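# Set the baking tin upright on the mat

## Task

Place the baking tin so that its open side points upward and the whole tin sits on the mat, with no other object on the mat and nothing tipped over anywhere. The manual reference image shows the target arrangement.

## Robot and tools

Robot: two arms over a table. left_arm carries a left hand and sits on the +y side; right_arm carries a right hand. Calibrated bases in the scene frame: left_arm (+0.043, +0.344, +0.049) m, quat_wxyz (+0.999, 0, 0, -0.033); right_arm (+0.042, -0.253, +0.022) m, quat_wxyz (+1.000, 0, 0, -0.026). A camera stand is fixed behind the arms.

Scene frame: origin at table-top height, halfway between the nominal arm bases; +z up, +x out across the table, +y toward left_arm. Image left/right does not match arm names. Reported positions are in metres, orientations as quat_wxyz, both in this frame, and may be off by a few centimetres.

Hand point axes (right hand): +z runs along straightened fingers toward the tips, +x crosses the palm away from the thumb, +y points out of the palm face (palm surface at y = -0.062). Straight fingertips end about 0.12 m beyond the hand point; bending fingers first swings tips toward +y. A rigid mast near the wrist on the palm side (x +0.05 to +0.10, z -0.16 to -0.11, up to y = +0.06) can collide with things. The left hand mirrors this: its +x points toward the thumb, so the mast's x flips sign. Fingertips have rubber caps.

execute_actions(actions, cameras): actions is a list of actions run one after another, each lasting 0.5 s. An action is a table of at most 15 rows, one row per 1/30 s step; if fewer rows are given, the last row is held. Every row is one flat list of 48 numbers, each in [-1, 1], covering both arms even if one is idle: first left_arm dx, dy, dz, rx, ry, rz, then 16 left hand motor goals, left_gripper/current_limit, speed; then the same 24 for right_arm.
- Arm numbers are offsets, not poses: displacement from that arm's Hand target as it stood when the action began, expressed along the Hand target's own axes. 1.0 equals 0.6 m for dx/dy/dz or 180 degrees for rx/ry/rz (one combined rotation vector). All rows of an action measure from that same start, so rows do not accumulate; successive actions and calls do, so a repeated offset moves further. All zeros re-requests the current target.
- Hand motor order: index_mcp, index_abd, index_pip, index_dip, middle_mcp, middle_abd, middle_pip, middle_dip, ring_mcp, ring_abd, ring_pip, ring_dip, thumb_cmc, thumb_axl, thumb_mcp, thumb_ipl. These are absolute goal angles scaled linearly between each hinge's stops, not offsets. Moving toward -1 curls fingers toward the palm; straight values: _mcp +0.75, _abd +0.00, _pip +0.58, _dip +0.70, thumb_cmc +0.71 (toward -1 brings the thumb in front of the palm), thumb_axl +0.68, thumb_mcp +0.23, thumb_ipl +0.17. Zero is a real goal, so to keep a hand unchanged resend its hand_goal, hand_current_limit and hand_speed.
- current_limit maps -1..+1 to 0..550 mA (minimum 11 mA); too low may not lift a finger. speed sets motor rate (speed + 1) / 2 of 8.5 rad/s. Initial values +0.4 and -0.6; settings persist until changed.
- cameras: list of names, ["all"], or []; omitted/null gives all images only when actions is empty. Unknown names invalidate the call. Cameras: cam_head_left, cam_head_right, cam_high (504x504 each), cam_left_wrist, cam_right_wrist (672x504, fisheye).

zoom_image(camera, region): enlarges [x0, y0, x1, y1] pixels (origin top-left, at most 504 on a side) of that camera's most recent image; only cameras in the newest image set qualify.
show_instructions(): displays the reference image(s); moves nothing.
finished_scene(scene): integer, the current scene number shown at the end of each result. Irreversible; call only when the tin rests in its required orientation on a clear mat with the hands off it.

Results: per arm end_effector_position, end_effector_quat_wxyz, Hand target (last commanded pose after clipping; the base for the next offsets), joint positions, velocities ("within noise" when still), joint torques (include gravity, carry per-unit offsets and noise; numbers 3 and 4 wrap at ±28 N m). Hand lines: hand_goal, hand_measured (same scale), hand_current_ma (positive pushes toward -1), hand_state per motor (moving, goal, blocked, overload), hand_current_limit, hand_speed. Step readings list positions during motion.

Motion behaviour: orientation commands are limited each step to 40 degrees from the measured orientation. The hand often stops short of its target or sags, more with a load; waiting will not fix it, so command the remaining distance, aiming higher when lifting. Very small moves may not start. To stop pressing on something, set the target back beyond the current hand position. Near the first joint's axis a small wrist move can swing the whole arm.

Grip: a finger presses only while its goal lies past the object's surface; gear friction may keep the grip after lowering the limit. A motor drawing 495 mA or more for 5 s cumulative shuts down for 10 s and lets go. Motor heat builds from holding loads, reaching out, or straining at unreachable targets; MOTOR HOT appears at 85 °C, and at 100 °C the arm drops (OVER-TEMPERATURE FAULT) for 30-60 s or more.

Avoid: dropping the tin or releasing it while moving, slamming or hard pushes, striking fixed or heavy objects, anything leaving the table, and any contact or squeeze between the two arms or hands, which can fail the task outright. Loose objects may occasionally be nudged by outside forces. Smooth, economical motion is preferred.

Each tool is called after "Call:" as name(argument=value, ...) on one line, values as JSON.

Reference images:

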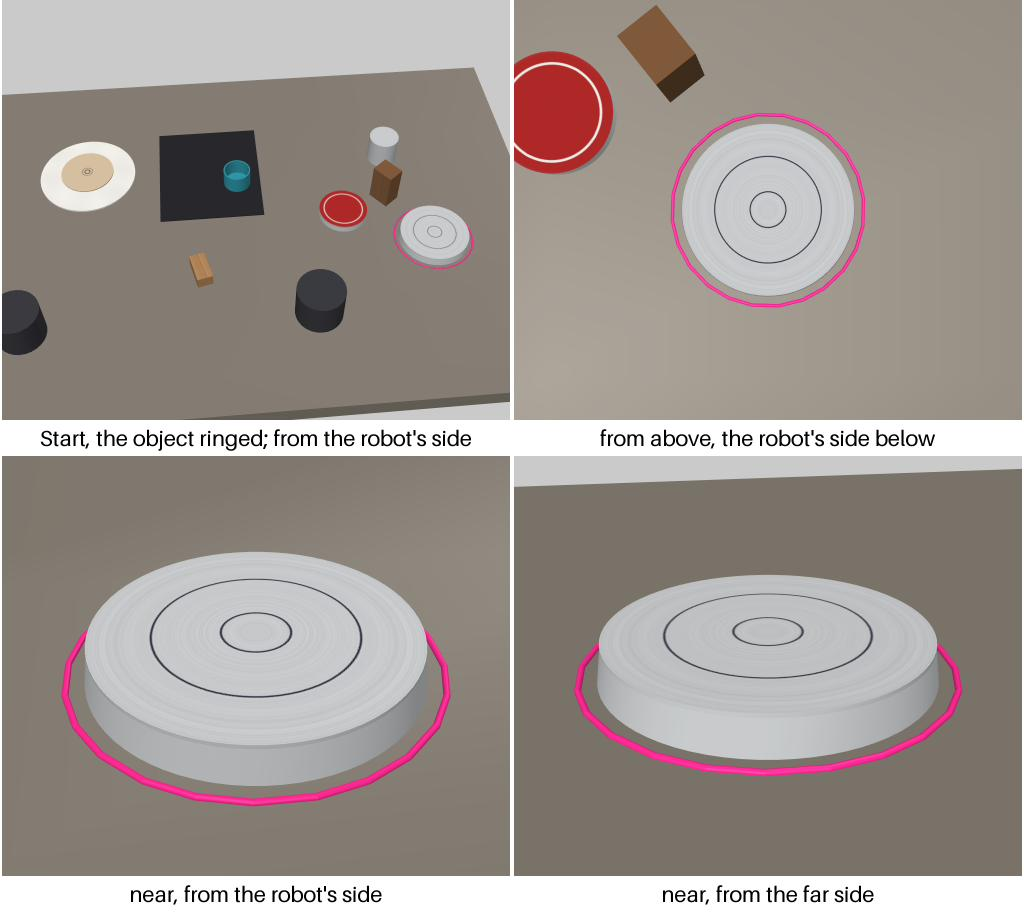

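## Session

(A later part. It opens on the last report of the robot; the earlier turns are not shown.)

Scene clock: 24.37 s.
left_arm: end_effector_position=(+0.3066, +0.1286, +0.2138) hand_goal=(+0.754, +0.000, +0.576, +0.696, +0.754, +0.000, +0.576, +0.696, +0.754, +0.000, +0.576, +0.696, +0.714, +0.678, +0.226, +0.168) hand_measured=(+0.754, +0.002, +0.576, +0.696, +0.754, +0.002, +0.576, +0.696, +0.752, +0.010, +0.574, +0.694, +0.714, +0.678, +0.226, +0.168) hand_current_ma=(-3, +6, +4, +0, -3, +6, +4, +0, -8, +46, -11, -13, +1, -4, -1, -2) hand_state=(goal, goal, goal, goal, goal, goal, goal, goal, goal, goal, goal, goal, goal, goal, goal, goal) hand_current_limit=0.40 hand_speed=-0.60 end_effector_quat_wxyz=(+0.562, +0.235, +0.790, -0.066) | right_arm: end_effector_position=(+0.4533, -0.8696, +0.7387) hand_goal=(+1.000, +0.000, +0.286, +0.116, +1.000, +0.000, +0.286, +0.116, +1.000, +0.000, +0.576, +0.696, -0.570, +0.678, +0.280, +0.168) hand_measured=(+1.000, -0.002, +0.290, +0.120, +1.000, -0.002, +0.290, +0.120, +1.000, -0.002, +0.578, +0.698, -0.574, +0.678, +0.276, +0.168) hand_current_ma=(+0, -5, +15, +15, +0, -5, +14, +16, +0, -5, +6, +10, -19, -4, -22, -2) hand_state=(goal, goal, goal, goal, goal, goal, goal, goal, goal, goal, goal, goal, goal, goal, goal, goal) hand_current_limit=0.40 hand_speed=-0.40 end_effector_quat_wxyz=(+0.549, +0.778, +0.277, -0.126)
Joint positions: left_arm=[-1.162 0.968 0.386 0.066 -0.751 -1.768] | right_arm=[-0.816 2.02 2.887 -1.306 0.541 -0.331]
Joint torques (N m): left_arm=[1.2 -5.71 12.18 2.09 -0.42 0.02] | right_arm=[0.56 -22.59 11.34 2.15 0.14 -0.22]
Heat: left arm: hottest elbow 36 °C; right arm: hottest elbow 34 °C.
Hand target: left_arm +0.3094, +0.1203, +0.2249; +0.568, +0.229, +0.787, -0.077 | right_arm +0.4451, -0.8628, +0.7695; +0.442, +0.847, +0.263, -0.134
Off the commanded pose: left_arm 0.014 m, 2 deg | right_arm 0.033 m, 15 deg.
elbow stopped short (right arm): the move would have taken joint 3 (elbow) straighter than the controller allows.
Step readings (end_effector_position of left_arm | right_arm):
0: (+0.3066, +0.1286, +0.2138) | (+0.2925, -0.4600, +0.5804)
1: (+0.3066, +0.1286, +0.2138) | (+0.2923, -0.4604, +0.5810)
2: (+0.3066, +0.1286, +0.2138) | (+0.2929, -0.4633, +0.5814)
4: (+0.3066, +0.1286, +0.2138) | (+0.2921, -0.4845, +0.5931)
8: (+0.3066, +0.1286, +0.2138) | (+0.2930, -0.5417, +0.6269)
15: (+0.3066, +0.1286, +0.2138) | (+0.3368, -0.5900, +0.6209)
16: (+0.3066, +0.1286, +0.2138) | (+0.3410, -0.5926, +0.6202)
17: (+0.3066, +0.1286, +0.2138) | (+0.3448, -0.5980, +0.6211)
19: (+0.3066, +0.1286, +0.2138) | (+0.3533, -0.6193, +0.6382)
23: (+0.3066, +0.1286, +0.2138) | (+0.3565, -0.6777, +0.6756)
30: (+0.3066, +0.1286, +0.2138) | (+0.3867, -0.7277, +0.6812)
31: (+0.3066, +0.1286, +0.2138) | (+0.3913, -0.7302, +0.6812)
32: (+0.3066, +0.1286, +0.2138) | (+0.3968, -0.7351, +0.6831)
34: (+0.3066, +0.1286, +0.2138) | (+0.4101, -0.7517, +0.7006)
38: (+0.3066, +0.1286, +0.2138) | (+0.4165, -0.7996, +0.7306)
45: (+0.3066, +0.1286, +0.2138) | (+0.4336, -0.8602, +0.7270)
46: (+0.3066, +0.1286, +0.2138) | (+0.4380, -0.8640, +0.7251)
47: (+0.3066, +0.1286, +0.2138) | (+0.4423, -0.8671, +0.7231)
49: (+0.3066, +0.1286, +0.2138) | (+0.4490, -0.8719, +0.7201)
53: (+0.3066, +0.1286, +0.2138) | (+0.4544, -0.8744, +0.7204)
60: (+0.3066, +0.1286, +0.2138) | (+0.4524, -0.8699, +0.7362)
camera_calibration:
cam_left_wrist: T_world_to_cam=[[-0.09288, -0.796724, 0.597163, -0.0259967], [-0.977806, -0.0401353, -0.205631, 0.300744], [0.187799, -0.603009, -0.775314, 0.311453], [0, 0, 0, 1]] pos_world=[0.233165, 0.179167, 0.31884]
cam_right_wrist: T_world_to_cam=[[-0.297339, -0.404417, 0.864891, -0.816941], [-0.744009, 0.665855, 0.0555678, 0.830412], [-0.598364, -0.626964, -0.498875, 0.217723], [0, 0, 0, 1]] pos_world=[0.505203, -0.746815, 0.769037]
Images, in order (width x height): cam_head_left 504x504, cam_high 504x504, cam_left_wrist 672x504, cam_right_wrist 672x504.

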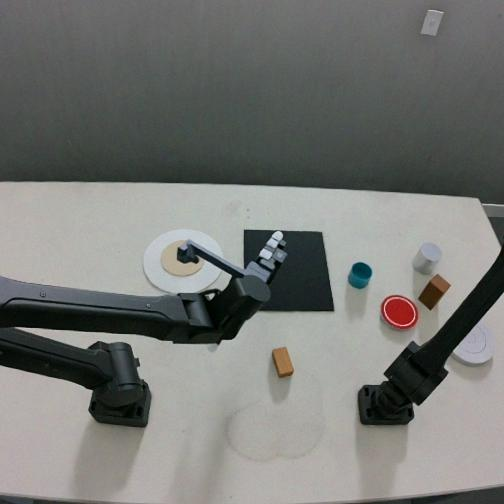

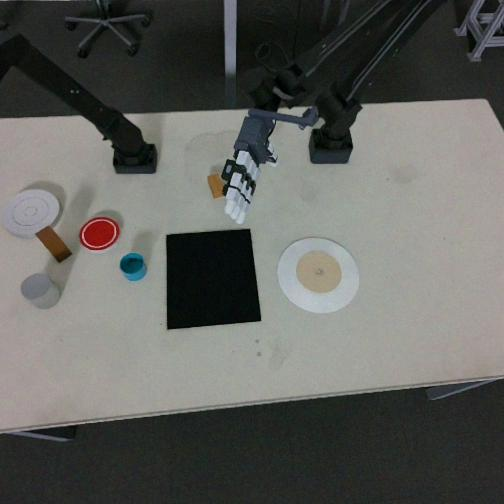

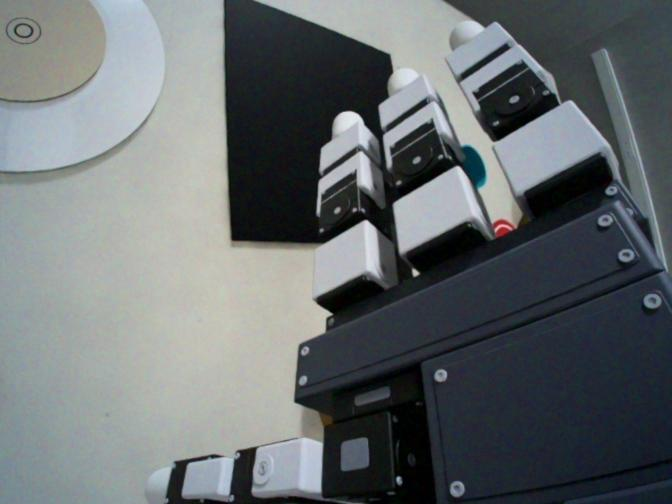

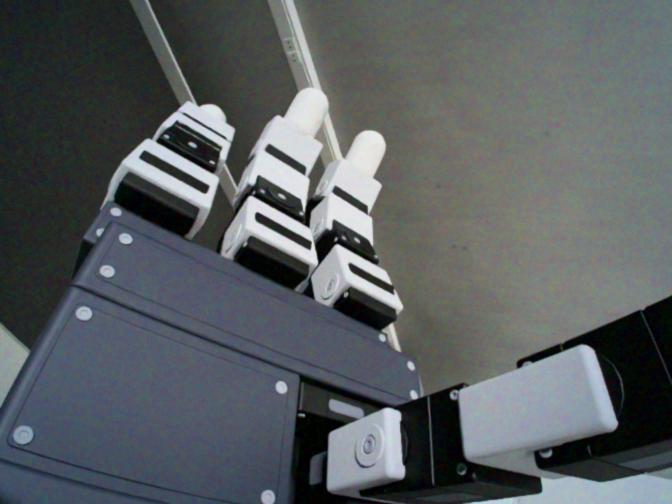

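Call:
execute_actions(actions=[[[0,0,0,0,0,0,0.754,0,0.576,0.696,0.754,0,0.576,0.696,0.754,0,0.576,0.696,0.714,0.678,0.226,0.168,0.4,-0.6,0.13,-0.274,-0.07,0,0,0,1,0,0.285,0.116,1,0,0.285,0.116,1,0,0.576,0.696,-0.571,0.678,0.28,0.168,0.4,-0.4]],[[0,0,0,0,0,0,0.754,0,0.576,0.696,0.754,0,0.576,0.696,0.754,0,0.576,0.696,0.714,0.678,0.226,0.168,0.4,-0.6,0.13,-0.274,-0.07,0,0,0,1,0,0.285,0.116,1,0,0.285,0.116,1,0,0.576,0.696,-0.571,0.678,0.28,0.168,0.4,-0.4]],[[0,0,0,0,0,0,0.754,0,0.576,0.696,0.754,0,0.576,0.696,0.754,0,0.576,0.696,0.714,0.678,0.226,0.168,0.4,-0.6,0.13,-0.274,-0.07,0,0,0,1,0,0.285,0.116,1,0,0.285,0.116,1,0,0.576,0.696,-0.571,0.678,0.28,0.168,0.4,-0.4]],[[0,0,0,0,0,0,0.754,0,0.576,0.696,0.754,0,0.576,0.696,0.754,0,0.576,0.696,0.714,0.678,0.226,0.168,0.4,-0.6,0,0,0,0.184,0.0565,-0.03,1,0,0.285,0.116,1,0,0.285,0.116,1,0,0.576,0.696,-0.571,0.678,0.28,0.168,0.4,-0.4]],[[0,0,0,0,0,0,0.754,0,0.576,0.696,0.754,0,0.576,0.696,0.754,0,0.576,0.696,0.714,0.678,0.226,0.168,0.4,-0.6,0,0,0,0.184,0.0565,-0.03,1,0,0.285,0.116,1,0,0.285,0.116,1,0,0.576,0.696,-0.571,0.678,0.28,0.168,0.4,-0.4]],[[0,0,0,0,0,0,0.754,0,0.576,0.696,0.754,0,0.576,0.696,0.754,0,0.576,0.696,0.714,0.678,0.226,0.168,0.4,-0.6,0,0,0,0.184,0.0565,-0.03,1,0,0.285,0.116,1,0,0.285,0.116,1,0,0.576,0.696,-0.571,0.678,0.28,0.168,0.4,-0.4]],[[0,0,0,0,0,0,0.754,0,0.576,0.696,0.754,0,0.576,0.696,0.754,0,0.576,0.696,0.714,0.678,0.226,0.168,0.4,-0.6,0,0,0,0,0,0,1,0,0.285,0.116,1,0,0.285,0.116,1,0,0.576,0.696,-0.571,0.678,0.28,0.168,0.4,-0.4]]], cameras=["cam_head_left","cam_high","cam_right_wrist"])

Scene clock: 29.53 s.
left_arm: end_effector_position=(+0.3066, +0.1286, +0.2138) hand_goal=(+0.754, +0.000, +0.576, +0.696, +0.754, +0.000, +0.576, +0.696, +0.754, +0.000, +0.576, +0.696, +0.714, +0.678, +0.226, +0.168) hand_measured=(+0.754, +0.002, +0.576, +0.696, +0.754, +0.002, +0.576, +0.696, +0.752, +0.010, +0.574, +0.694, +0.714, +0.678, +0.226, +0.168) hand_current_ma=(-3, +6, +4, +0, -3, +6, +4, +0, -8, +46, -11, -13, +1, -4, -1, -2) hand_state=(goal, goal, goal, goal, goal, goal, goal, goal, goal, goal, goal, goal, goal, goal, goal, goal) hand_current_limit=0.40 hand_speed=-0.60 end_effector_quat_wxyz=(+0.562, +0.235, +0.790, -0.066) | right_arm: end_effector_position=(+0.3564, -0.4427, +0.3763) hand_goal=(+1.000, +0.000, +0.286, +0.116, +1.000, +0.000, +0.286, +0.116, +1.000, +0.000, +0.576, +0.696, -0.570, +0.678, +0.280, +0.168) hand_measured=(+0.998, +0.000, +0.288, +0.118, +0.998, +0.000, +0.288, +0.120, +0.996, +0.000, +0.576, +0.698, -0.570, +0.678, +0.278, +0.168) hand_current_ma=(-9, -2, +8, +13, -9, -2, +7, +14, -15, -2, +2, +9, +2, -4, -17, -2) hand_state=(goal, goal, goal, goal, goal, goal, goal, goal, goal, goal, goal, goal, goal, goal, goal, goal) hand_current_limit=0.40 hand_speed=-0.40 end_effector_quat_wxyz=(-0.060, +0.960, +0.214, +0.169)
Joint positions: left_arm=[-1.162 0.968 0.386 0.066 -0.751 -1.768] | right_arm=[-0.454 1.072 1.352 -1.67 -0.314 0.654]
Joint torques (N m): left_arm=[0.44 -6.12 12.19 2.02 -0.46 0.06] | right_arm=[-0.32 -6.77 13.85 -0.01 -0.42 0.07]
Heat: left arm: hottest elbow 36 °C; right arm: hottest elbow 35 °C.
Hand target: left_arm +0.3094, +0.1203, +0.2249; +0.568, +0.229, +0.787, -0.077 | right_arm +0.3595, -0.4505, +0.4000; -0.324, +0.908, +0.263, -0.044
Off the commanded pose: left_arm 0.014 m, 2 deg | right_arm 0.025 m, 40 deg; orientation clipped at the end of an earlier action of this call.
joint sent to its limit (right arm) — joint 4 (wrist pitch), lower limit. The joint targets are off in orientation, not in position.
Step readings (end_effector_position of left_arm | right_arm):
0: (+0.3066, +0.1286, +0.2138) | (+0.4533, -0.8696, +0.7386)
1: (+0.3066, +0.1286, +0.2138) | (+0.4531, -0.8695, +0.7383)
2: (+0.3066, +0.1286, +0.2138) | (+0.4516, -0.8679, +0.7342)
4: (+0.3066, +0.1286, +0.2138) | (+0.4449, -0.8590, +0.7120)
8: (+0.3066, +0.1286, +0.2138) | (+0.4500, -0.8236, +0.6703)
15: (+0.3066, +0.1286, +0.2138) | (+0.4578, -0.7605, +0.6360)
16: (+0.3066, +0.1286, +0.2138) | (+0.4536, -0.7542, +0.6316)
17: (+0.3066, +0.1286, +0.2138) | (+0.4492, -0.7475, +0.6259)
19: (+0.3066, +0.1286, +0.2138) | (+0.4358, -0.7271, +0.6042)
23: (+0.3066, +0.1286, +0.2138) | (+0.4225, -0.6705, +0.5512)
30: (+0.3066, +0.1286, +0.2138) | (+0.4028, -0.6017, +0.5066)
31: (+0.3066, +0.1286, +0.2138) | (+0.3987, -0.5976, +0.5052)
32: (+0.3066, +0.1286, +0.2138) | (+0.3948, -0.5909, +0.5011)
34: (+0.3066, +0.1286, +0.2138) | (+0.3821, -0.5669, +0.4781)
38: (+0.3066, +0.1286, +0.2138) | (+0.3736, -0.5035, +0.4165)
45: (+0.3066, +0.1286, +0.2138) | (+0.3720, -0.4576, +0.3898)
46: (+0.3066, +0.1286, +0.2138) | (+0.3704, -0.4554, +0.3885)
47: (+0.3066, +0.1286, +0.2138) | (+0.3686, -0.4524, +0.3804)
49: (+0.3066, +0.1286, +0.2138) | (+0.3619, -0.4421, +0.3605)
53: (+0.3066, +0.1286, +0.2138) | (+0.3538, -0.4372, +0.3687)
60: (+0.3066, +0.1286, +0.2138) | (+0.3504, -0.4469, +0.3892)
61: (+0.3066, +0.1286, +0.2138) | (+0.3510, -0.4456, +0.3862)
62: (+0.3066, +0.1286, +0.2138) | (+0.3524, -0.4417, +0.3796)
64: (+0.3066, +0.1286, +0.2138) | (+0.3560, -0.4336, +0.3670)
68: (+0.3066, +0.1286, +0.2138) | (+0.3556, -0.4426, +0.3727)
75: (+0.3066, +0.1286, +0.2138) | (+0.3551, -0.4474, +0.3762)
76: (+0.3066, +0.1286, +0.2138) | (+0.3558, -0.4461, +0.3754)
77: (+0.3066, +0.1286, +0.2138) | (+0.3572, -0.4427, +0.3733)
79: (+0.3066, +0.1286, +0.2138) | (+0.3599, -0.4364, +0.3694)
83: (+0.3066, +0.1286, +0.2138) | (+0.3578, -0.4417, +0.3711)
90: (+0.3066, +0.1286, +0.2138) | (+0.3577, -0.4435, +0.3749)
91: (+0.3066, +0.1286, +0.2138) | (+0.3578, -0.4430, +0.3751)
92: (+0.3066, +0.1286, +0.2138) | (+0.3579, -0.4428, +0.3751)
94: (+0.3066, +0.1286, +0.2138) | (+0.3576, -0.4427, +0.3754)
98: (+0.3066, +0.1286, +0.2138) | (+0.3574, -0.4425, +0.3758)
105: (+0.3066, +0.1286, +0.2138) | (+0.3568, -0.4426, +0.3763)
camera_calibration:
cam_right_wrist: T_world_to_cam=[[-0.405324, -0.853119, -0.328482, -0.0707379], [-0.821634, 0.182432, 0.540033, 0.125624], [-0.400787, 0.48878, -0.774896, 0.774162], [0, 0, 0, 1]] pos_world=[0.38482, -0.461661, 0.508818]
Images, in order (width x height): cam_head_left 504x504, cam_high 504x504, cam_right_wrist 672x504.

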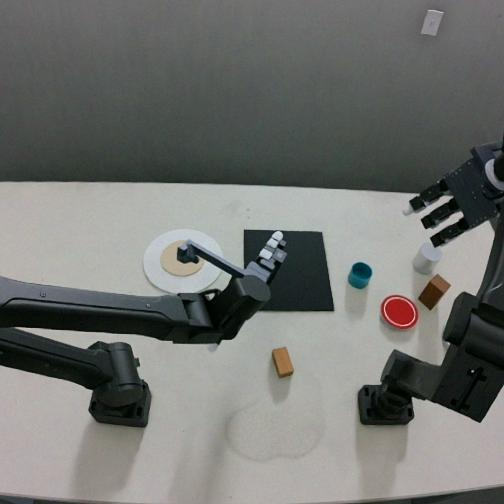

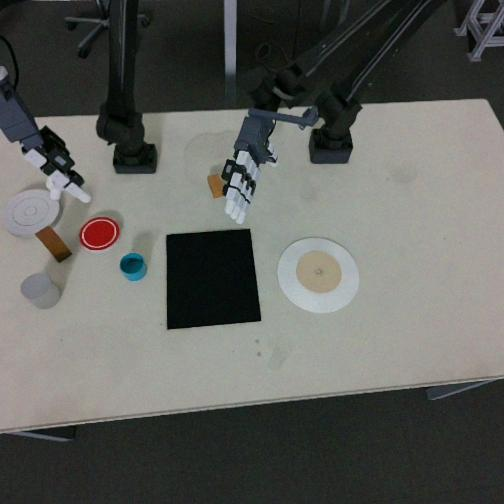

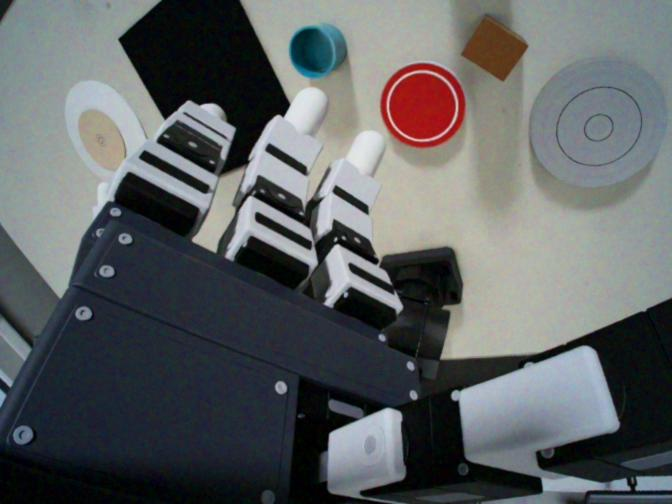

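Call:
execute_actions(actions=[[[0,0,0,0,0,0,0.754,0,0.576,0.696,0.754,0,0.576,0.696,0.754,0,0.576,0.696,0.714,0.678,0.226,0.168,0.4,-0.6,-0.136,0.126,0.152,0,0,0,1,0,0.285,0.116,1,0,0.285,0.116,1,0,0.576,0.696,-0.571,0.678,0.28,0.168,0.4,-0.4]],[[0,0,0,0,0,0,0.754,0,0.576,0.696,0.754,0,0.576,0.696,0.754,0,0.576,0.696,0.714,0.678,0.226,0.168,0.4,-0.6,-0.136,0.126,0.152,0,0,0,1,0,0.285,0.116,1,0,0.285,0.116,1,0,0.576,0.696,-0.571,0.678,0.28,0.168,0.4,-0.4]],[[0,0,0,0,0,0,0.754,0,0.576,0.696,0.754,0,0.576,0.696,0.754,0,0.576,0.696,0.714,0.678,0.226,0.168,0.4,-0.6,0,0,0,0.097,-0.037,0,1,0,0.285,0.116,1,0,0.285,0.116,1,0,0.576,0.696,-0.571,0.678,0.28,0.168,0.4,-0.4]],[[0,0,0,0,0,0,0.754,0,0.576,0.696,0.754,0,0.576,0.696,0.754,0,0.576,0.696,0.714,0.678,0.226,0.168,0.4,-0.6,0,0,0,0,0,0,1,0,0.285,0.116,1,0,0.285,0.116,1,0,0.576,0.696,-0.571,0.678,0.28,0.168,0.4,-0.4]]], cameras=["cam_head_left","cam_high","cam_right_wrist"])

Scene clock: 33.20 s.
left_arm: end_effector_position=(+0.3066, +0.1286, +0.2138) hand_goal=(+0.754, +0.000, +0.576, +0.696, +0.754, +0.000, +0.576, +0.696, +0.754, +0.000, +0.576, +0.696, +0.714, +0.678, +0.226, +0.168) hand_measured=(+0.754, +0.002, +0.576, +0.696, +0.754, +0.002, +0.576, +0.696, +0.752, +0.010, +0.574, +0.694, +0.714, +0.678, +0.226, +0.168) hand_current_ma=(-3, +6, +4, +0, -3, +6, +4, +0, -8, +46, -11, -13, +1, -4, -1, -2) hand_state=(goal, goal, goal, goal, goal, goal, goal, goal, goal, goal, goal, goal, goal, goal, goal, goal) hand_current_limit=0.40 hand_speed=-0.60 end_effector_quat_wxyz=(+0.562, +0.235, +0.790, -0.066) | right_arm: end_effector_position=(+0.2300, -0.5197, +0.1355) hand_goal=(+1.000, +0.000, +0.286, +0.116, +1.000, +0.000, +0.286, +0.116, +1.000, +0.000, +0.576, +0.696, -0.570, +0.678, +0.280, +0.168) hand_measured=(+0.994, +0.000, +0.288, +0.118, +0.994, +0.000, +0.288, +0.120, +0.992, +0.000, +0.576, +0.698, -0.570, +0.678, +0.278, +0.168) hand_current_ma=(-25, -2, +7, +13, -25, -2, +6, +14, -35, -2, +2, +9, +3, -4, -17, -2) hand_state=(goal, goal, goal, goal, goal, goal, goal, goal, goal, goal, goal, goal, goal, goal, goal, goal) hand_current_limit=0.40 hand_speed=-0.40 end_effector_quat_wxyz=(-0.230, +0.932, +0.270, -0.074)
Joint positions: left_arm=[-1.162 0.968 0.386 0.066 -0.751 -1.768] | right_arm=[-0.828 1.376 0.991 -1.672 -0.046 0.114]
Joint torques (N m): left_arm=[0.97 -5.13 12.26 1.83 -0.47 0.11] | right_arm=[1.79 -10.81 10.35 -1.2 0.02 -0.24]
Heat: left arm: hottest elbow 36 °C; right arm: hottest elbow 35 °C.
Hand target: left_arm +0.3094, +0.1203, +0.2249; +0.568, +0.229, +0.787, -0.077 | right_arm +0.2418, -0.5282, +0.1492; -0.443, +0.844, +0.272, -0.136
Off the commanded pose: left_arm 0.014 m, 2 deg | right_arm 0.020 m, 27 deg.
joint sent to its limit (right arm) — joint 4 (wrist pitch), lower limit. The joint targets are off in orientation, not in position.
Step readings (end_effector_position of left_arm | right_arm):
0: (+0.3066, +0.1286, +0.2138) | (+0.3564, -0.4427, +0.3763)
1: (+0.3066, +0.1286, +0.2138) | (+0.3563, -0.4429, +0.3763)
2: (+0.3066, +0.1286, +0.2138) | (+0.3550, -0.4441, +0.3736)
4: (+0.3066, +0.1286, +0.2138) | (+0.3424, -0.4528, +0.3560)
8: (+0.3066, +0.1286, +0.2138) | (+0.3031, -0.4750, +0.2968)
15: (+0.3066, +0.1286, +0.2138) | (+0.2969, -0.4872, +0.2683)
16: (+0.3066, +0.1286, +0.2138) | (+0.2970, -0.4874, +0.2678)
17: (+0.3066, +0.1286, +0.2138) | (+0.2950, -0.4886, +0.2644)
19: (+0.3066, +0.1286, +0.2138) | (+0.2806, -0.4921, +0.2449)
23: (+0.3066, +0.1286, +0.2138) | (+0.2376, -0.5059, +0.1836)
30: (+0.3066, +0.1286, +0.2138) | (+0.2301, -0.5158, +0.1348)
31: (+0.3066, +0.1286, +0.2138) | (+0.2300, -0.5162, +0.1343)
32: (+0.3066, +0.1286, +0.2138) | (+0.2287, -0.5175, +0.1344)
34: (+0.3066, +0.1286, +0.2138) | (+0.2265, -0.5201, +0.1349)
38: (+0.3066, +0.1286, +0.2138) | (+0.2277, -0.5202, +0.1354)
45: (+0.3066, +0.1286, +0.2138) | (+0.2294, -0.5197, +0.1356)
46: (+0.3066, +0.1286, +0.2138) | (+0.2295, -0.5197, +0.1356)
47: (+0.3066, +0.1286, +0.2138) | (+0.2295, -0.5197, +0.1356)
49: (+0.3066, +0.1286, +0.2138) | (+0.2296, -0.5197, +0.1356)
53: (+0.3066, +0.1286, +0.2138) | (+0.2297, -0.5197, +0.1355)
60: (+0.3066, +0.1286, +0.2138) | (+0.2299, -0.5197, +0.1355)
camera_calibration:
cam_right_wrist: T_world_to_cam=[[-0.390589, -0.871032, -0.2979, -0.283663], [-0.436568, -0.109636, 0.892966, -0.122391], [-0.810462, 0.478836, -0.337443, 0.604224], [0, 0, 0, 1]] pos_world=[0.325473, -0.549822, 0.228679]
Images, in order (width x height): cam_head_left 504x504, cam_high 504x504, cam_right_wrist 672x504.

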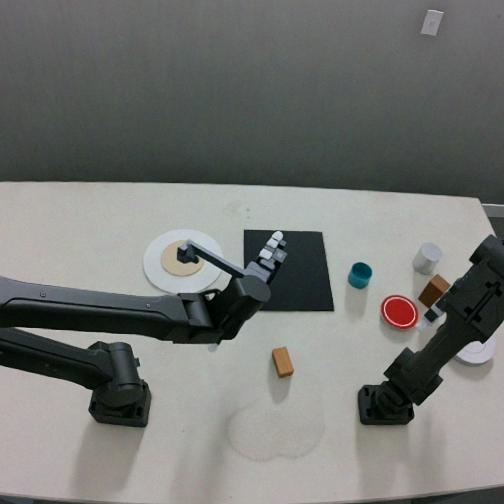

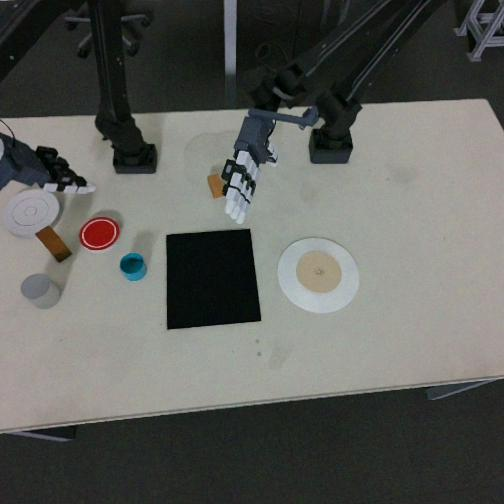

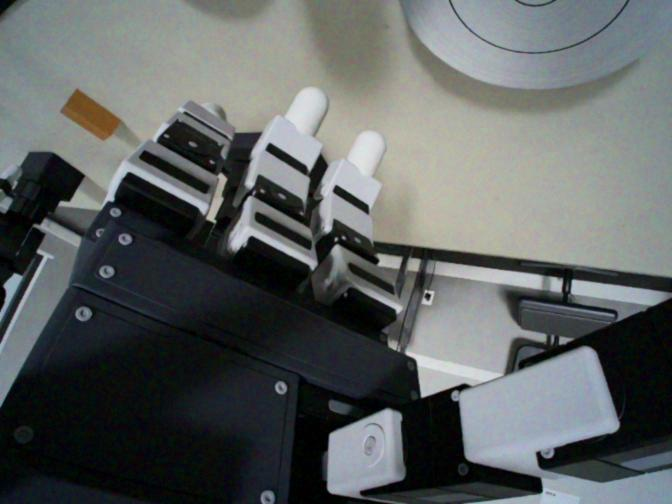

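Call:
execute_actions(actions=[[[0,0,0,0,0,0,0.754,0,0.576,0.696,0.754,0,0.576,0.696,0.754,0,0.576,0.696,0.714,0.678,0.226,0.168,0.4,-0.6,0.01,0.115,-0.005,0,0,0,1,0,0.9,-0.174,1,0,0.9,-0.174,1,0,0.9,0.3,-0.571,0.678,0.05,0.168,0.4,-0.2]],[[0,0,0,0,0,0,0.754,0,0.576,0.696,0.754,0,0.576,0.696,0.754,0,0.576,0.696,0.714,0.678,0.226,0.168,0.4,-0.6,0,0,0,0,0,0,1,0,0.9,-0.174,1,0,0.9,-0.174,1,0,0.9,0.3,-0.571,0.678,0.05,0.168,0.4,-0.2]]], cameras=["cam_head_left","cam_head_right","cam_high","cam_right_wrist"])

Call:
zoom_image(camera="cam_high", region=[0, 110, 150, 260])

Call:
zoom_image(camera="cam_head_left", region=[354, 230, 504, 380])

Scene clock: 36.33 s.
left_arm: end_effector_position=(+0.3066, +0.1286, +0.2138) hand_goal=(+0.754, +0.000, +0.576, +0.696, +0.754, +0.000, +0.576, +0.696, +0.754, +0.000, +0.576, +0.696, +0.714, +0.678, +0.226, +0.168) hand_measured=(+0.754, +0.002, +0.576, +0.696, +0.754, +0.002, +0.576, +0.696, +0.752, +0.010, +0.574, +0.694, +0.714, +0.678, +0.226, +0.168) hand_current_ma=(-3, +6, +4, +0, -3, +6, +4, +0, -8, +46, -11, -13, +1, -4, -1, -2) hand_state=(goal, goal, goal, goal, goal, goal, goal, goal, goal, goal, goal, goal, goal, goal, goal, goal) hand_current_limit=0.40 hand_speed=-0.60 end_effector_quat_wxyz=(+0.562, +0.235, +0.790, -0.066) | right_arm: end_effector_position=(+0.2562, -0.5463, +0.0772) hand_goal=(+1.000, +0.000, +0.900, -0.174, +1.000, +0.000, +0.900, -0.174, +1.000, +0.000, +0.900, +0.300, -0.570, +0.678, +0.050, +0.168) hand_measured=(+0.994, +0.000, +0.892, -0.172, +0.992, +0.000, +0.892, -0.172, +0.992, +0.000, +0.892, +0.302, -0.570, +0.678, +0.050, +0.168) hand_current_ma=(-33, -2, -38, +12, -34, -2, -36, +13, -42, -2, -39, +9, +3, -4, -5, -2) hand_state=(goal, goal, goal, goal, goal, goal, goal, goal, goal, goal, goal, goal, goal, goal, goal, goal) hand_current_limit=0.40 hand_speed=-0.20 end_effector_quat_wxyz=(-0.305, +0.907, +0.273, -0.099)
Joint positions: left_arm=[-1.162 0.968 0.386 0.066 -0.751 -1.768] | right_arm=[-0.828 1.655 1.108 -1.674 -0.052 0.088]
Joint torques (N m): left_arm=[0.73 -5.42 12.05 2 -0.41 0.02] | right_arm=[1.61 -15.91 9.62 -1.43 -0.12 -0.22]
Heat: left arm: hottest elbow 36 °C; right arm: hottest elbow 35 °C.
Hand target: left_arm +0.3094, +0.1203, +0.2249; +0.568, +0.229, +0.787, -0.077 | right_arm +0.2715, -0.5585, +0.0944; -0.443, +0.844, +0.272, -0.136
Off the commanded pose: left_arm 0.014 m, 2 deg | right_arm 0.026 m, 18 deg.
joint sent to its limit (right arm) — joint 4 (wrist pitch), lower limit. The joint targets are off in orientation, not in position.
Step readings (end_effector_position of left_arm | right_arm):
0: (+0.3066, +0.1286, +0.2138) | (+0.2301, -0.5197, +0.1355)
1: (+0.3066, +0.1286, +0.2138) | (+0.2302, -0.5198, +0.1355)
2: (+0.3066, +0.1286, +0.2138) | (+0.2312, -0.5208, +0.1345)
4: (+0.3066, +0.1286, +0.2138) | (+0.2376, -0.5275, +0.1292)
8: (+0.3066, +0.1286, +0.2138) | (+0.2532, -0.5444, +0.0982)
15: (+0.3066, +0.1286, +0.2138) | (+0.2535, -0.5437, +0.0751)
16: (+0.3066, +0.1286, +0.2138) | (+0.2542, -0.5445, +0.0758)
17: (+0.3066, +0.1286, +0.2138) | (+0.2550, -0.5453, +0.0764)
19: (+0.3066, +0.1286, +0.2138) | (+0.2558, -0.5461, +0.0771)
23: (+0.3066, +0.1286, +0.2138) | (+0.2561, -0.5464, +0.0772)
30: (+0.3066, +0.1286, +0.2138) | (+0.2562, -0.5463, +0.0772)
camera_calibration:
cam_right_wrist: T_world_to_cam=[[-0.404292, -0.831902, -0.380115, -0.282725], [-0.352929, -0.241514, 0.903943, -0.156068], [-0.843794, 0.499611, -0.19596, 0.62751], [0, 0, 0, 1]] pos_world=[0.360105, -0.586403, 0.156575]
Images, in order (width x height): cam_head_left 504x504, cam_head_right 504x504, cam_high 504x504, cam_right_wrist 672x504.

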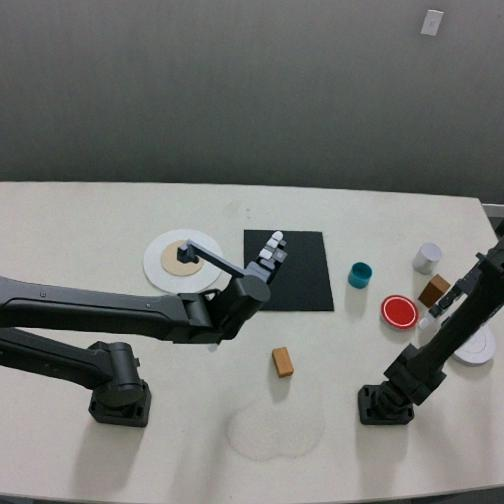

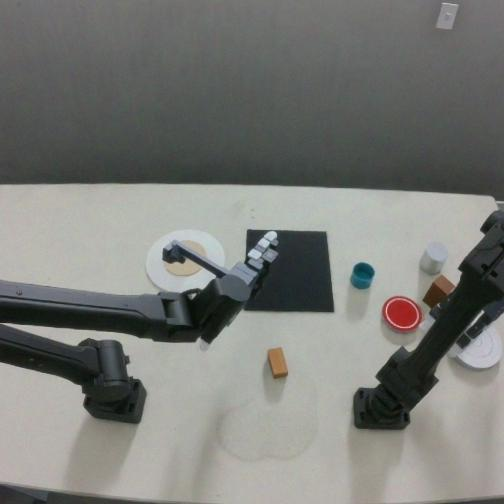

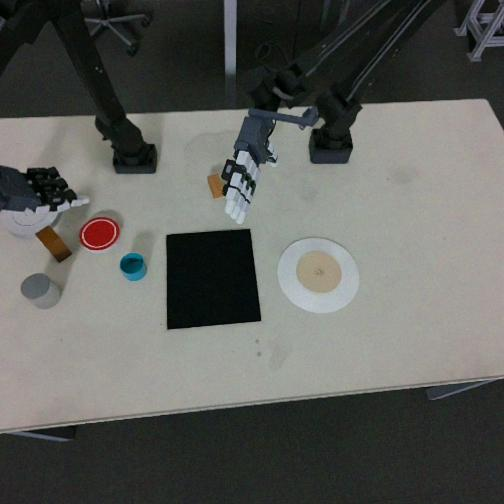

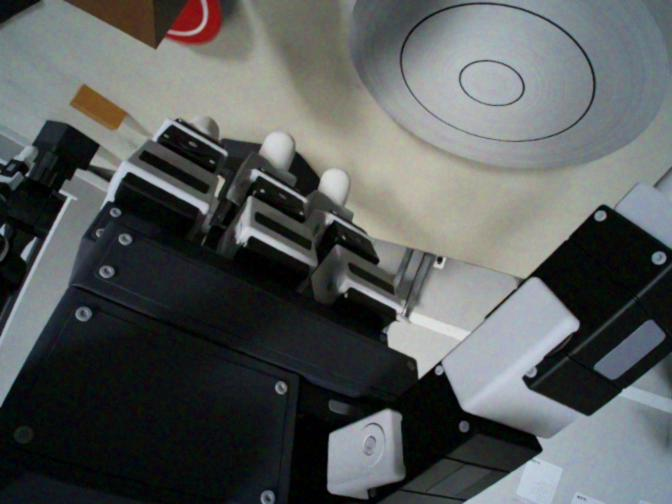

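Scaled by 3.360 from the camera's 504x504 image, which has a finer 720x720 frame.

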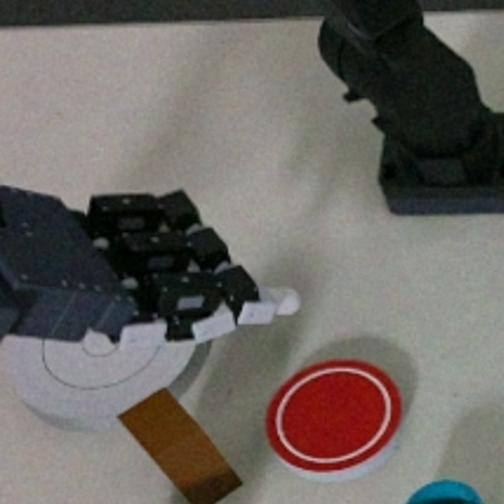

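Scaled by 3.360 from the camera's 504x504 image, which has a finer 720x720 frame.

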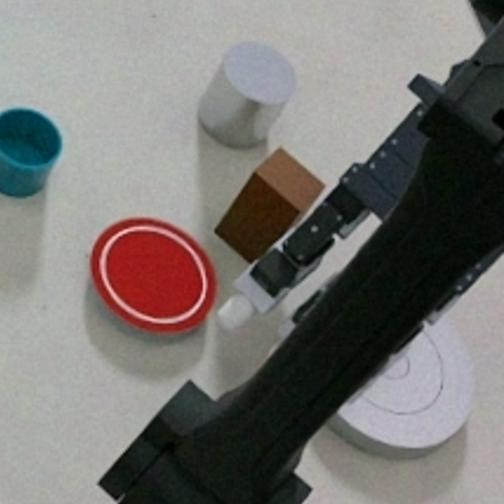

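Call:
execute_actions(actions=[[[0,0,0,0,0,0,0.754,0,0.576,0.696,0.754,0,0.576,0.696,0.754,0,0.576,0.696,0.714,0.678,0.226,0.168,0.4,-0.6,-0.037,0.051,0.014,0,0,0,1,0,0.9,-0.174,1,0,0.9,-0.174,1,0,0.9,0.3,-0.571,0.678,0.05,0.168,0.4,-0.2]],[[0,0,0,0,0,0,0.754,0,0.576,0.696,0.754,0,0.576,0.696,0.754,0,0.576,0.696,0.714,0.678,0.226,0.168,0.4,-0.6,0,0,0,0,0,0,1,0,0.9,-0.174,1,0,0.9,-0.174,1,0,0.9,0.3,-0.571,0.678,0.05,0.168,0.4,-0.2]]], cameras=["cam_head_left","cam_head_right","cam_high","cam_right_wrist"])

Call:
zoom_image(camera="cam_high", region=[0, 130, 120, 250])

Call:
zoom_image(camera="cam_head_right", region=[384, 250, 504, 370])

Scene clock: 38.77 s.
left_arm: end_effector_position=(+0.3066, +0.1286, +0.2138) hand_goal=(+0.754, +0.000, +0.576, +0.696, +0.754, +0.000, +0.576, +0.696, +0.754, +0.000, +0.576, +0.696, +0.714, +0.678, +0.226, +0.168) hand_measured=(+0.754, +0.002, +0.576, +0.696, +0.754, +0.002, +0.576, +0.696, +0.752, +0.010, +0.574, +0.694, +0.714, +0.678, +0.226, +0.168) hand_current_ma=(-3, +6, +4, +0, -3, +6, +4, +0, -8, +46, -11, -13, +1, -4, -1, -2) hand_state=(goal, goal, goal, goal, goal, goal, goal, goal, goal, goal, goal, goal, goal, goal, goal, goal) hand_current_limit=0.40 hand_speed=-0.60 end_effector_quat_wxyz=(+0.562, +0.235, +0.790, -0.066) | right_arm: end_effector_position=(+0.2505, -0.5654, +0.0552) hand_goal=(+1.000, +0.000, +0.900, -0.174, +1.000, +0.000, +0.900, -0.174, +1.000, +0.000, +0.900, +0.300, -0.570, +0.678, +0.050, +0.168) hand_measured=(+0.994, +0.000, +0.892, -0.172, +0.992, +0.000, +0.892, -0.172, +0.992, +0.000, +0.892, +0.302, -0.570, +0.678, +0.050, +0.168) hand_current_ma=(-33, -2, -36, +12, -34, -2, -35, +13, -42, -2, -38, +9, +3, -4, -5, -2) hand_state=(goal, goal, goal, goal, goal, goal, goal, goal, goal, goal, goal, goal, goal, goal, goal, goal) hand_current_limit=0.40 hand_speed=-0.20 end_effector_quat_wxyz=(-0.326, +0.896, +0.281, -0.108)
Joint positions: left_arm=[-1.162 0.968 0.386 0.066 -0.751 -1.768] | right_arm=[-0.867 1.745 1.148 -1.674 -0.018 0.037]
Joint torques (N m): left_arm=[0.62 -6.18 12.16 1.95 -0.43 0.04] | right_arm=[0.44 -15.44 9.17 -1.54 0.04 -0.23]
Heat: left arm: hottest elbow 36 °C; right arm: hottest elbow 35 °C.
Hand target: left_arm +0.3094, +0.1203, +0.2249; +0.568, +0.229, +0.787, -0.077 | right_arm +0.2599, -0.5799, +0.0643; -0.443, +0.844, +0.272, -0.136
Off the commanded pose: left_arm 0.014 m, 2 deg | right_arm 0.019 m, 15 deg.
joint sent to its limit (right arm) — joint 4 (wrist pitch), lower limit. The joint targets are off in orientation, not in position.
Step readings (end_effector_position of left_arm | right_arm):
0: (+0.3066, +0.1286, +0.2138) | (+0.2562, -0.5463, +0.0772)
1: (+0.3066, +0.1286, +0.2138) | (+0.2563, -0.5465, +0.0773)
2: (+0.3066, +0.1286, +0.2138) | (+0.2563, -0.5472, +0.0773)
4: (+0.3066, +0.1286, +0.2138) | (+0.2571, -0.5519, +0.0763)
8: (+0.3066, +0.1286, +0.2138) | (+0.2554, -0.5636, +0.0665)
15: (+0.3066, +0.1286, +0.2138) | (+0.2499, -0.5652, +0.0552)
16: (+0.3066, +0.1286, +0.2138) | (+0.2501, -0.5653, +0.0552)
17: (+0.3066, +0.1286, +0.2138) | (+0.2502, -0.5655, +0.0553)
19: (+0.3066, +0.1286, +0.2138) | (+0.2502, -0.5655, +0.0553)
23: (+0.3066, +0.1286, +0.2138) | (+0.2503, -0.5655, +0.0553)
30: (+0.3066, +0.1286, +0.2138) | (+0.2504, -0.5654, +0.0552)
camera_calibration:
cam_right_wrist: T_world_to_cam=[[-0.396697, -0.824594, -0.403331, -0.305754], [-0.324325, -0.28514, 0.901947, -0.174569], [-0.858746, 0.48861, -0.154322, 0.623099], [0, 0, 0, 1]] pos_world=[0.357175, -0.606352, 0.13029]
Images, in order (width x height): cam_head_left 504x504, cam_head_right 504x504, cam_high 504x504, cam_right_wrist 672x504.

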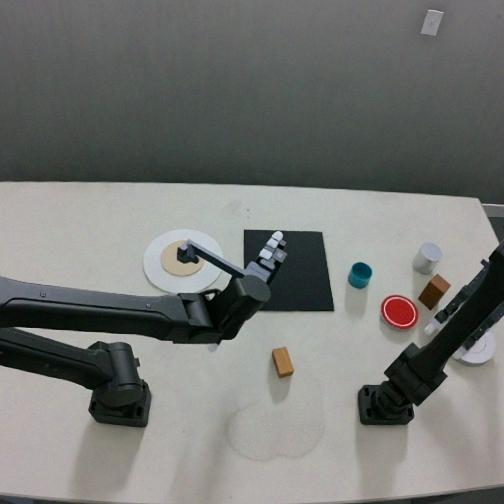

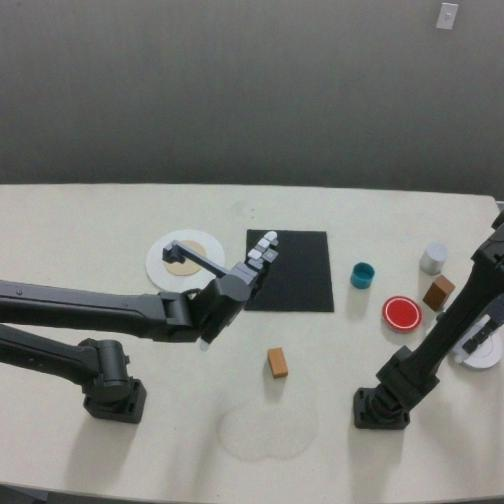

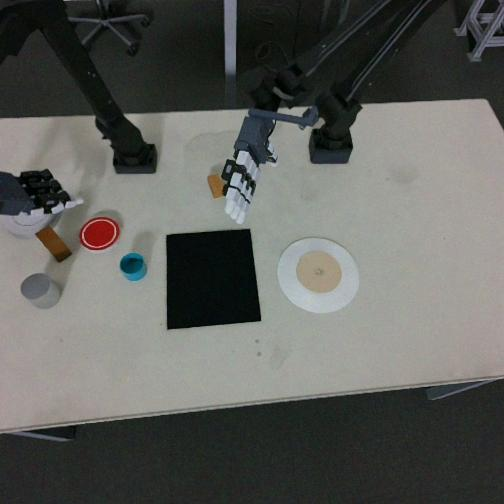

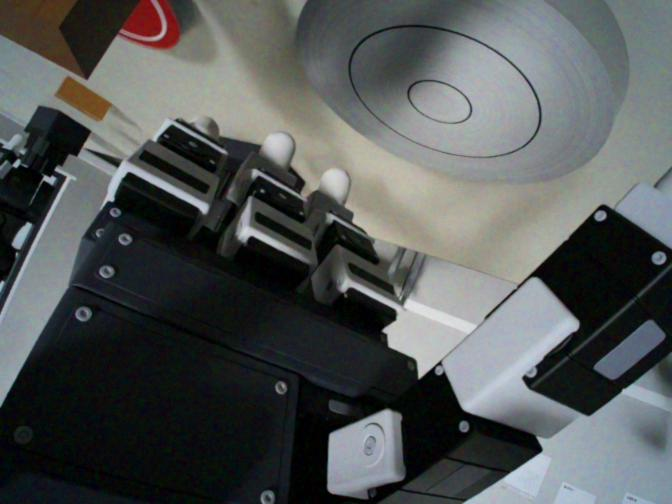

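Scaled by 4.200 from the camera's 504x504 image, which has a finer 720x720 frame.

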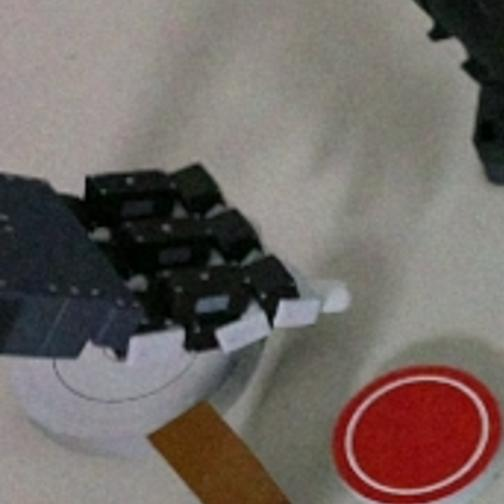

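Scaled by 4.200 from the camera's 504x504 image, which has a finer 720x720 frame.

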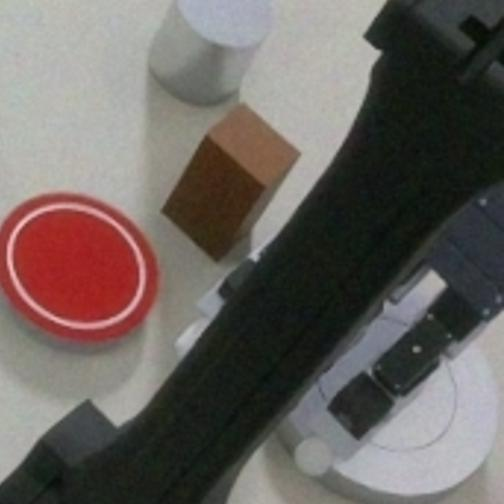

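Call:
execute_actions(actions=[[[0,0,0,0,0,0,0.754,0,0.576,0.696,0.754,0,0.576,0.696,0.754,0,0.576,0.696,0.714,0.678,0.226,0.168,0.4,-0.6,-0.02,0.042,0.03,0,0,0,1,0,0.9,-0.174,1,0,0.9,-0.174,1,0,0.9,0.3,-0.571,0.678,0.05,0.168,0.4,-0.2]],[[0,0,0,0,0,0,0.754,0,0.576,0.696,0.754,0,0.576,0.696,0.754,0,0.576,0.696,0.714,0.678,0.226,0.168,0.4,-0.6,0,0,0,0,0,0,1,0,0.9,-0.174,1,0,0.9,-0.174,1,0,0.9,0.3,-0.571,0.678,0.05,0.168,0.4,-0.2]]], cameras=["cam_head_right","cam_high","cam_right_wrist"])

Call:
zoom_image(camera="cam_high", region=[0, 130, 120, 250])

Call:
zoom_image(camera="cam_head_right", region=[384, 250, 504, 370])

Scene clock: 41.20 s.
left_arm: end_effector_position=(+0.3066, +0.1286, +0.2138) hand_goal=(+0.754, +0.000, +0.576, +0.696, +0.754, +0.000, +0.576, +0.696, +0.754, +0.000, +0.576, +0.696, +0.714, +0.678, +0.226, +0.168) hand_measured=(+0.754, +0.002, +0.576, +0.696, +0.754, +0.002, +0.576, +0.696, +0.752, +0.010, +0.574, +0.694, +0.714, +0.678, +0.226, +0.168) hand_current_ma=(-3, +6, +4, +0, -3, +6, +4, +0, -8, +46, -11, -13, +1, -4, -1, -2) hand_state=(goal, goal, goal, goal, goal, goal, goal, goal, goal, goal, goal, goal, goal, goal, goal, goal) hand_current_limit=0.40 hand_speed=-0.60 end_effector_quat_wxyz=(+0.562, +0.235, +0.790, -0.066) | right_arm: end_effector_position=(+0.2424, -0.5713, +0.0248) hand_goal=(+1.000, +0.000, +0.900, -0.174, +1.000, +0.000, +0.900, -0.174, +1.000, +0.000, +0.900, +0.300, -0.570, +0.678, +0.050, +0.168) hand_measured=(+0.994, +0.000, +0.892, -0.172, +0.992, +0.000, +0.892, -0.172, +0.992, +0.000, +0.892, +0.302, -0.570, +0.678, +0.050, +0.168) hand_current_ma=(-33, -2, -36, +12, -34, -2, -34, +13, -42, -2, -37, +9, +3, -4, -5, -2) hand_state=(goal, goal, goal, goal, goal, goal, goal, goal, goal, goal, goal, goal, goal, goal, goal, goal) hand_current_limit=0.40 hand_speed=-0.20 end_effector_quat_wxyz=(-0.359, +0.882, +0.280, -0.119)
Joint positions: left_arm=[-1.162 0.968 0.386 0.066 -0.751 -1.768] | right_arm=[-0.891 1.844 1.171 -1.674 0.001 0.012]
Joint torques (N m): left_arm=[1.03 -5.48 12.11 1.85 -0.42 0.09] | right_arm=[0.32 -16.5 8.34 -1.65 0.05 -0.24]
Heat: left arm: hottest elbow 37 °C; right arm: hottest elbow 35 °C.
Hand target: left_arm +0.3094, +0.1203, +0.2249; +0.568, +0.229, +0.787, -0.077 | right_arm +0.2502, -0.5862, +0.0331; -0.443, +0.844, +0.272, -0.136
Off the commanded pose: left_arm 0.014 m, 2 deg | right_arm 0.019 m, 11 deg.
joint sent to its limit (right arm) — joint 4 (wrist pitch), lower limit. The joint targets are off in orientation, not in position.
Step readings (end_effector_position of left_arm | right_arm):
0: (+0.3066, +0.1286, +0.2138) | (+0.2505, -0.5654, +0.0552)
1: (+0.3066, +0.1286, +0.2138) | (+0.2504, -0.5655, +0.0552)
2: (+0.3066, +0.1286, +0.2138) | (+0.2502, -0.5659, +0.0548)
4: (+0.3066, +0.1286, +0.2138) | (+0.2498, -0.5687, +0.0515)
8: (+0.3066, +0.1286, +0.2138) | (+0.2467, -0.5722, +0.0364)
15: (+0.3066, +0.1286, +0.2138) | (+0.2419, -0.5709, +0.0247)
16: (+0.3066, +0.1286, +0.2138) | (+0.2421, -0.5712, +0.0248)
17: (+0.3066, +0.1286, +0.2138) | (+0.2422, -0.5713, +0.0249)
19: (+0.3066, +0.1286, +0.2138) | (+0.2423, -0.5713, +0.0248)
23: (+0.3066, +0.1286, +0.2138) | (+0.2423, -0.5713, +0.0248)
30: (+0.3066, +0.1286, +0.2138) | (+0.2423, -0.5713, +0.0248)
camera_calibration:
cam_right_wrist: T_world_to_cam=[[-0.40882, -0.801279, -0.436828, -0.309026], [-0.283463, -0.34349, 0.895357, -0.194557], [-0.867476, 0.489864, -0.0867078, 0.61552], [0, 0, 0, 1]] pos_world=[0.352463, -0.615965, 0.0925768]
Images, in order (width x height): cam_head_right 504x504, cam_high 504x504, cam_right_wrist 672x504.

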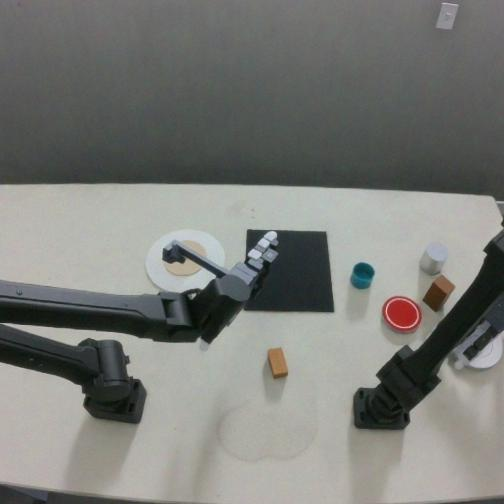

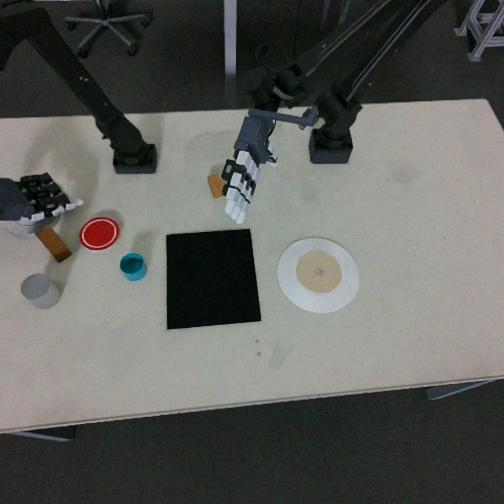

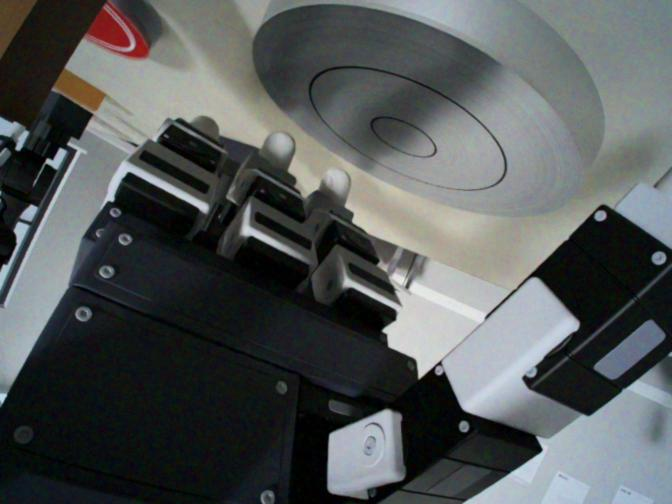

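Scaled by 4.200 from the camera's 504x504 image, which has a finer 720x720 frame.

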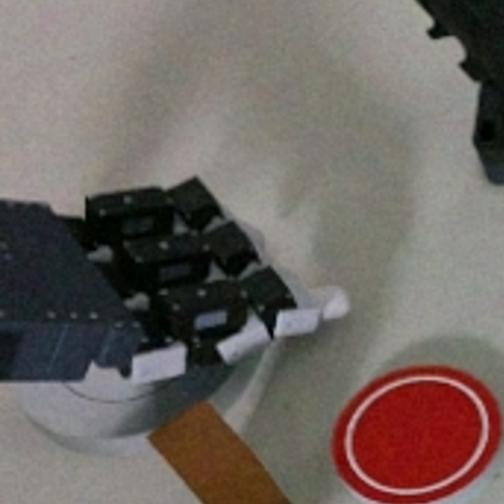

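Scaled by 4.200 from the camera's 504x504 image, which has a finer 720x720 frame.

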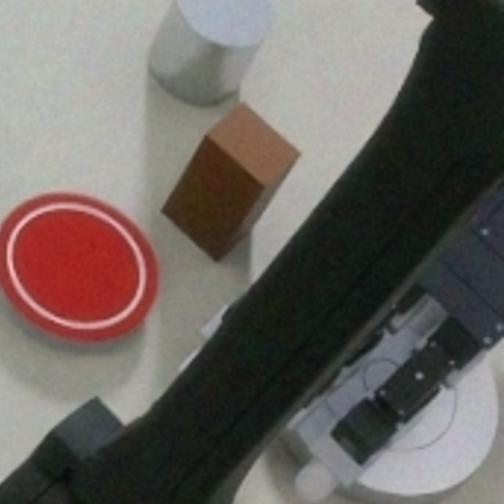

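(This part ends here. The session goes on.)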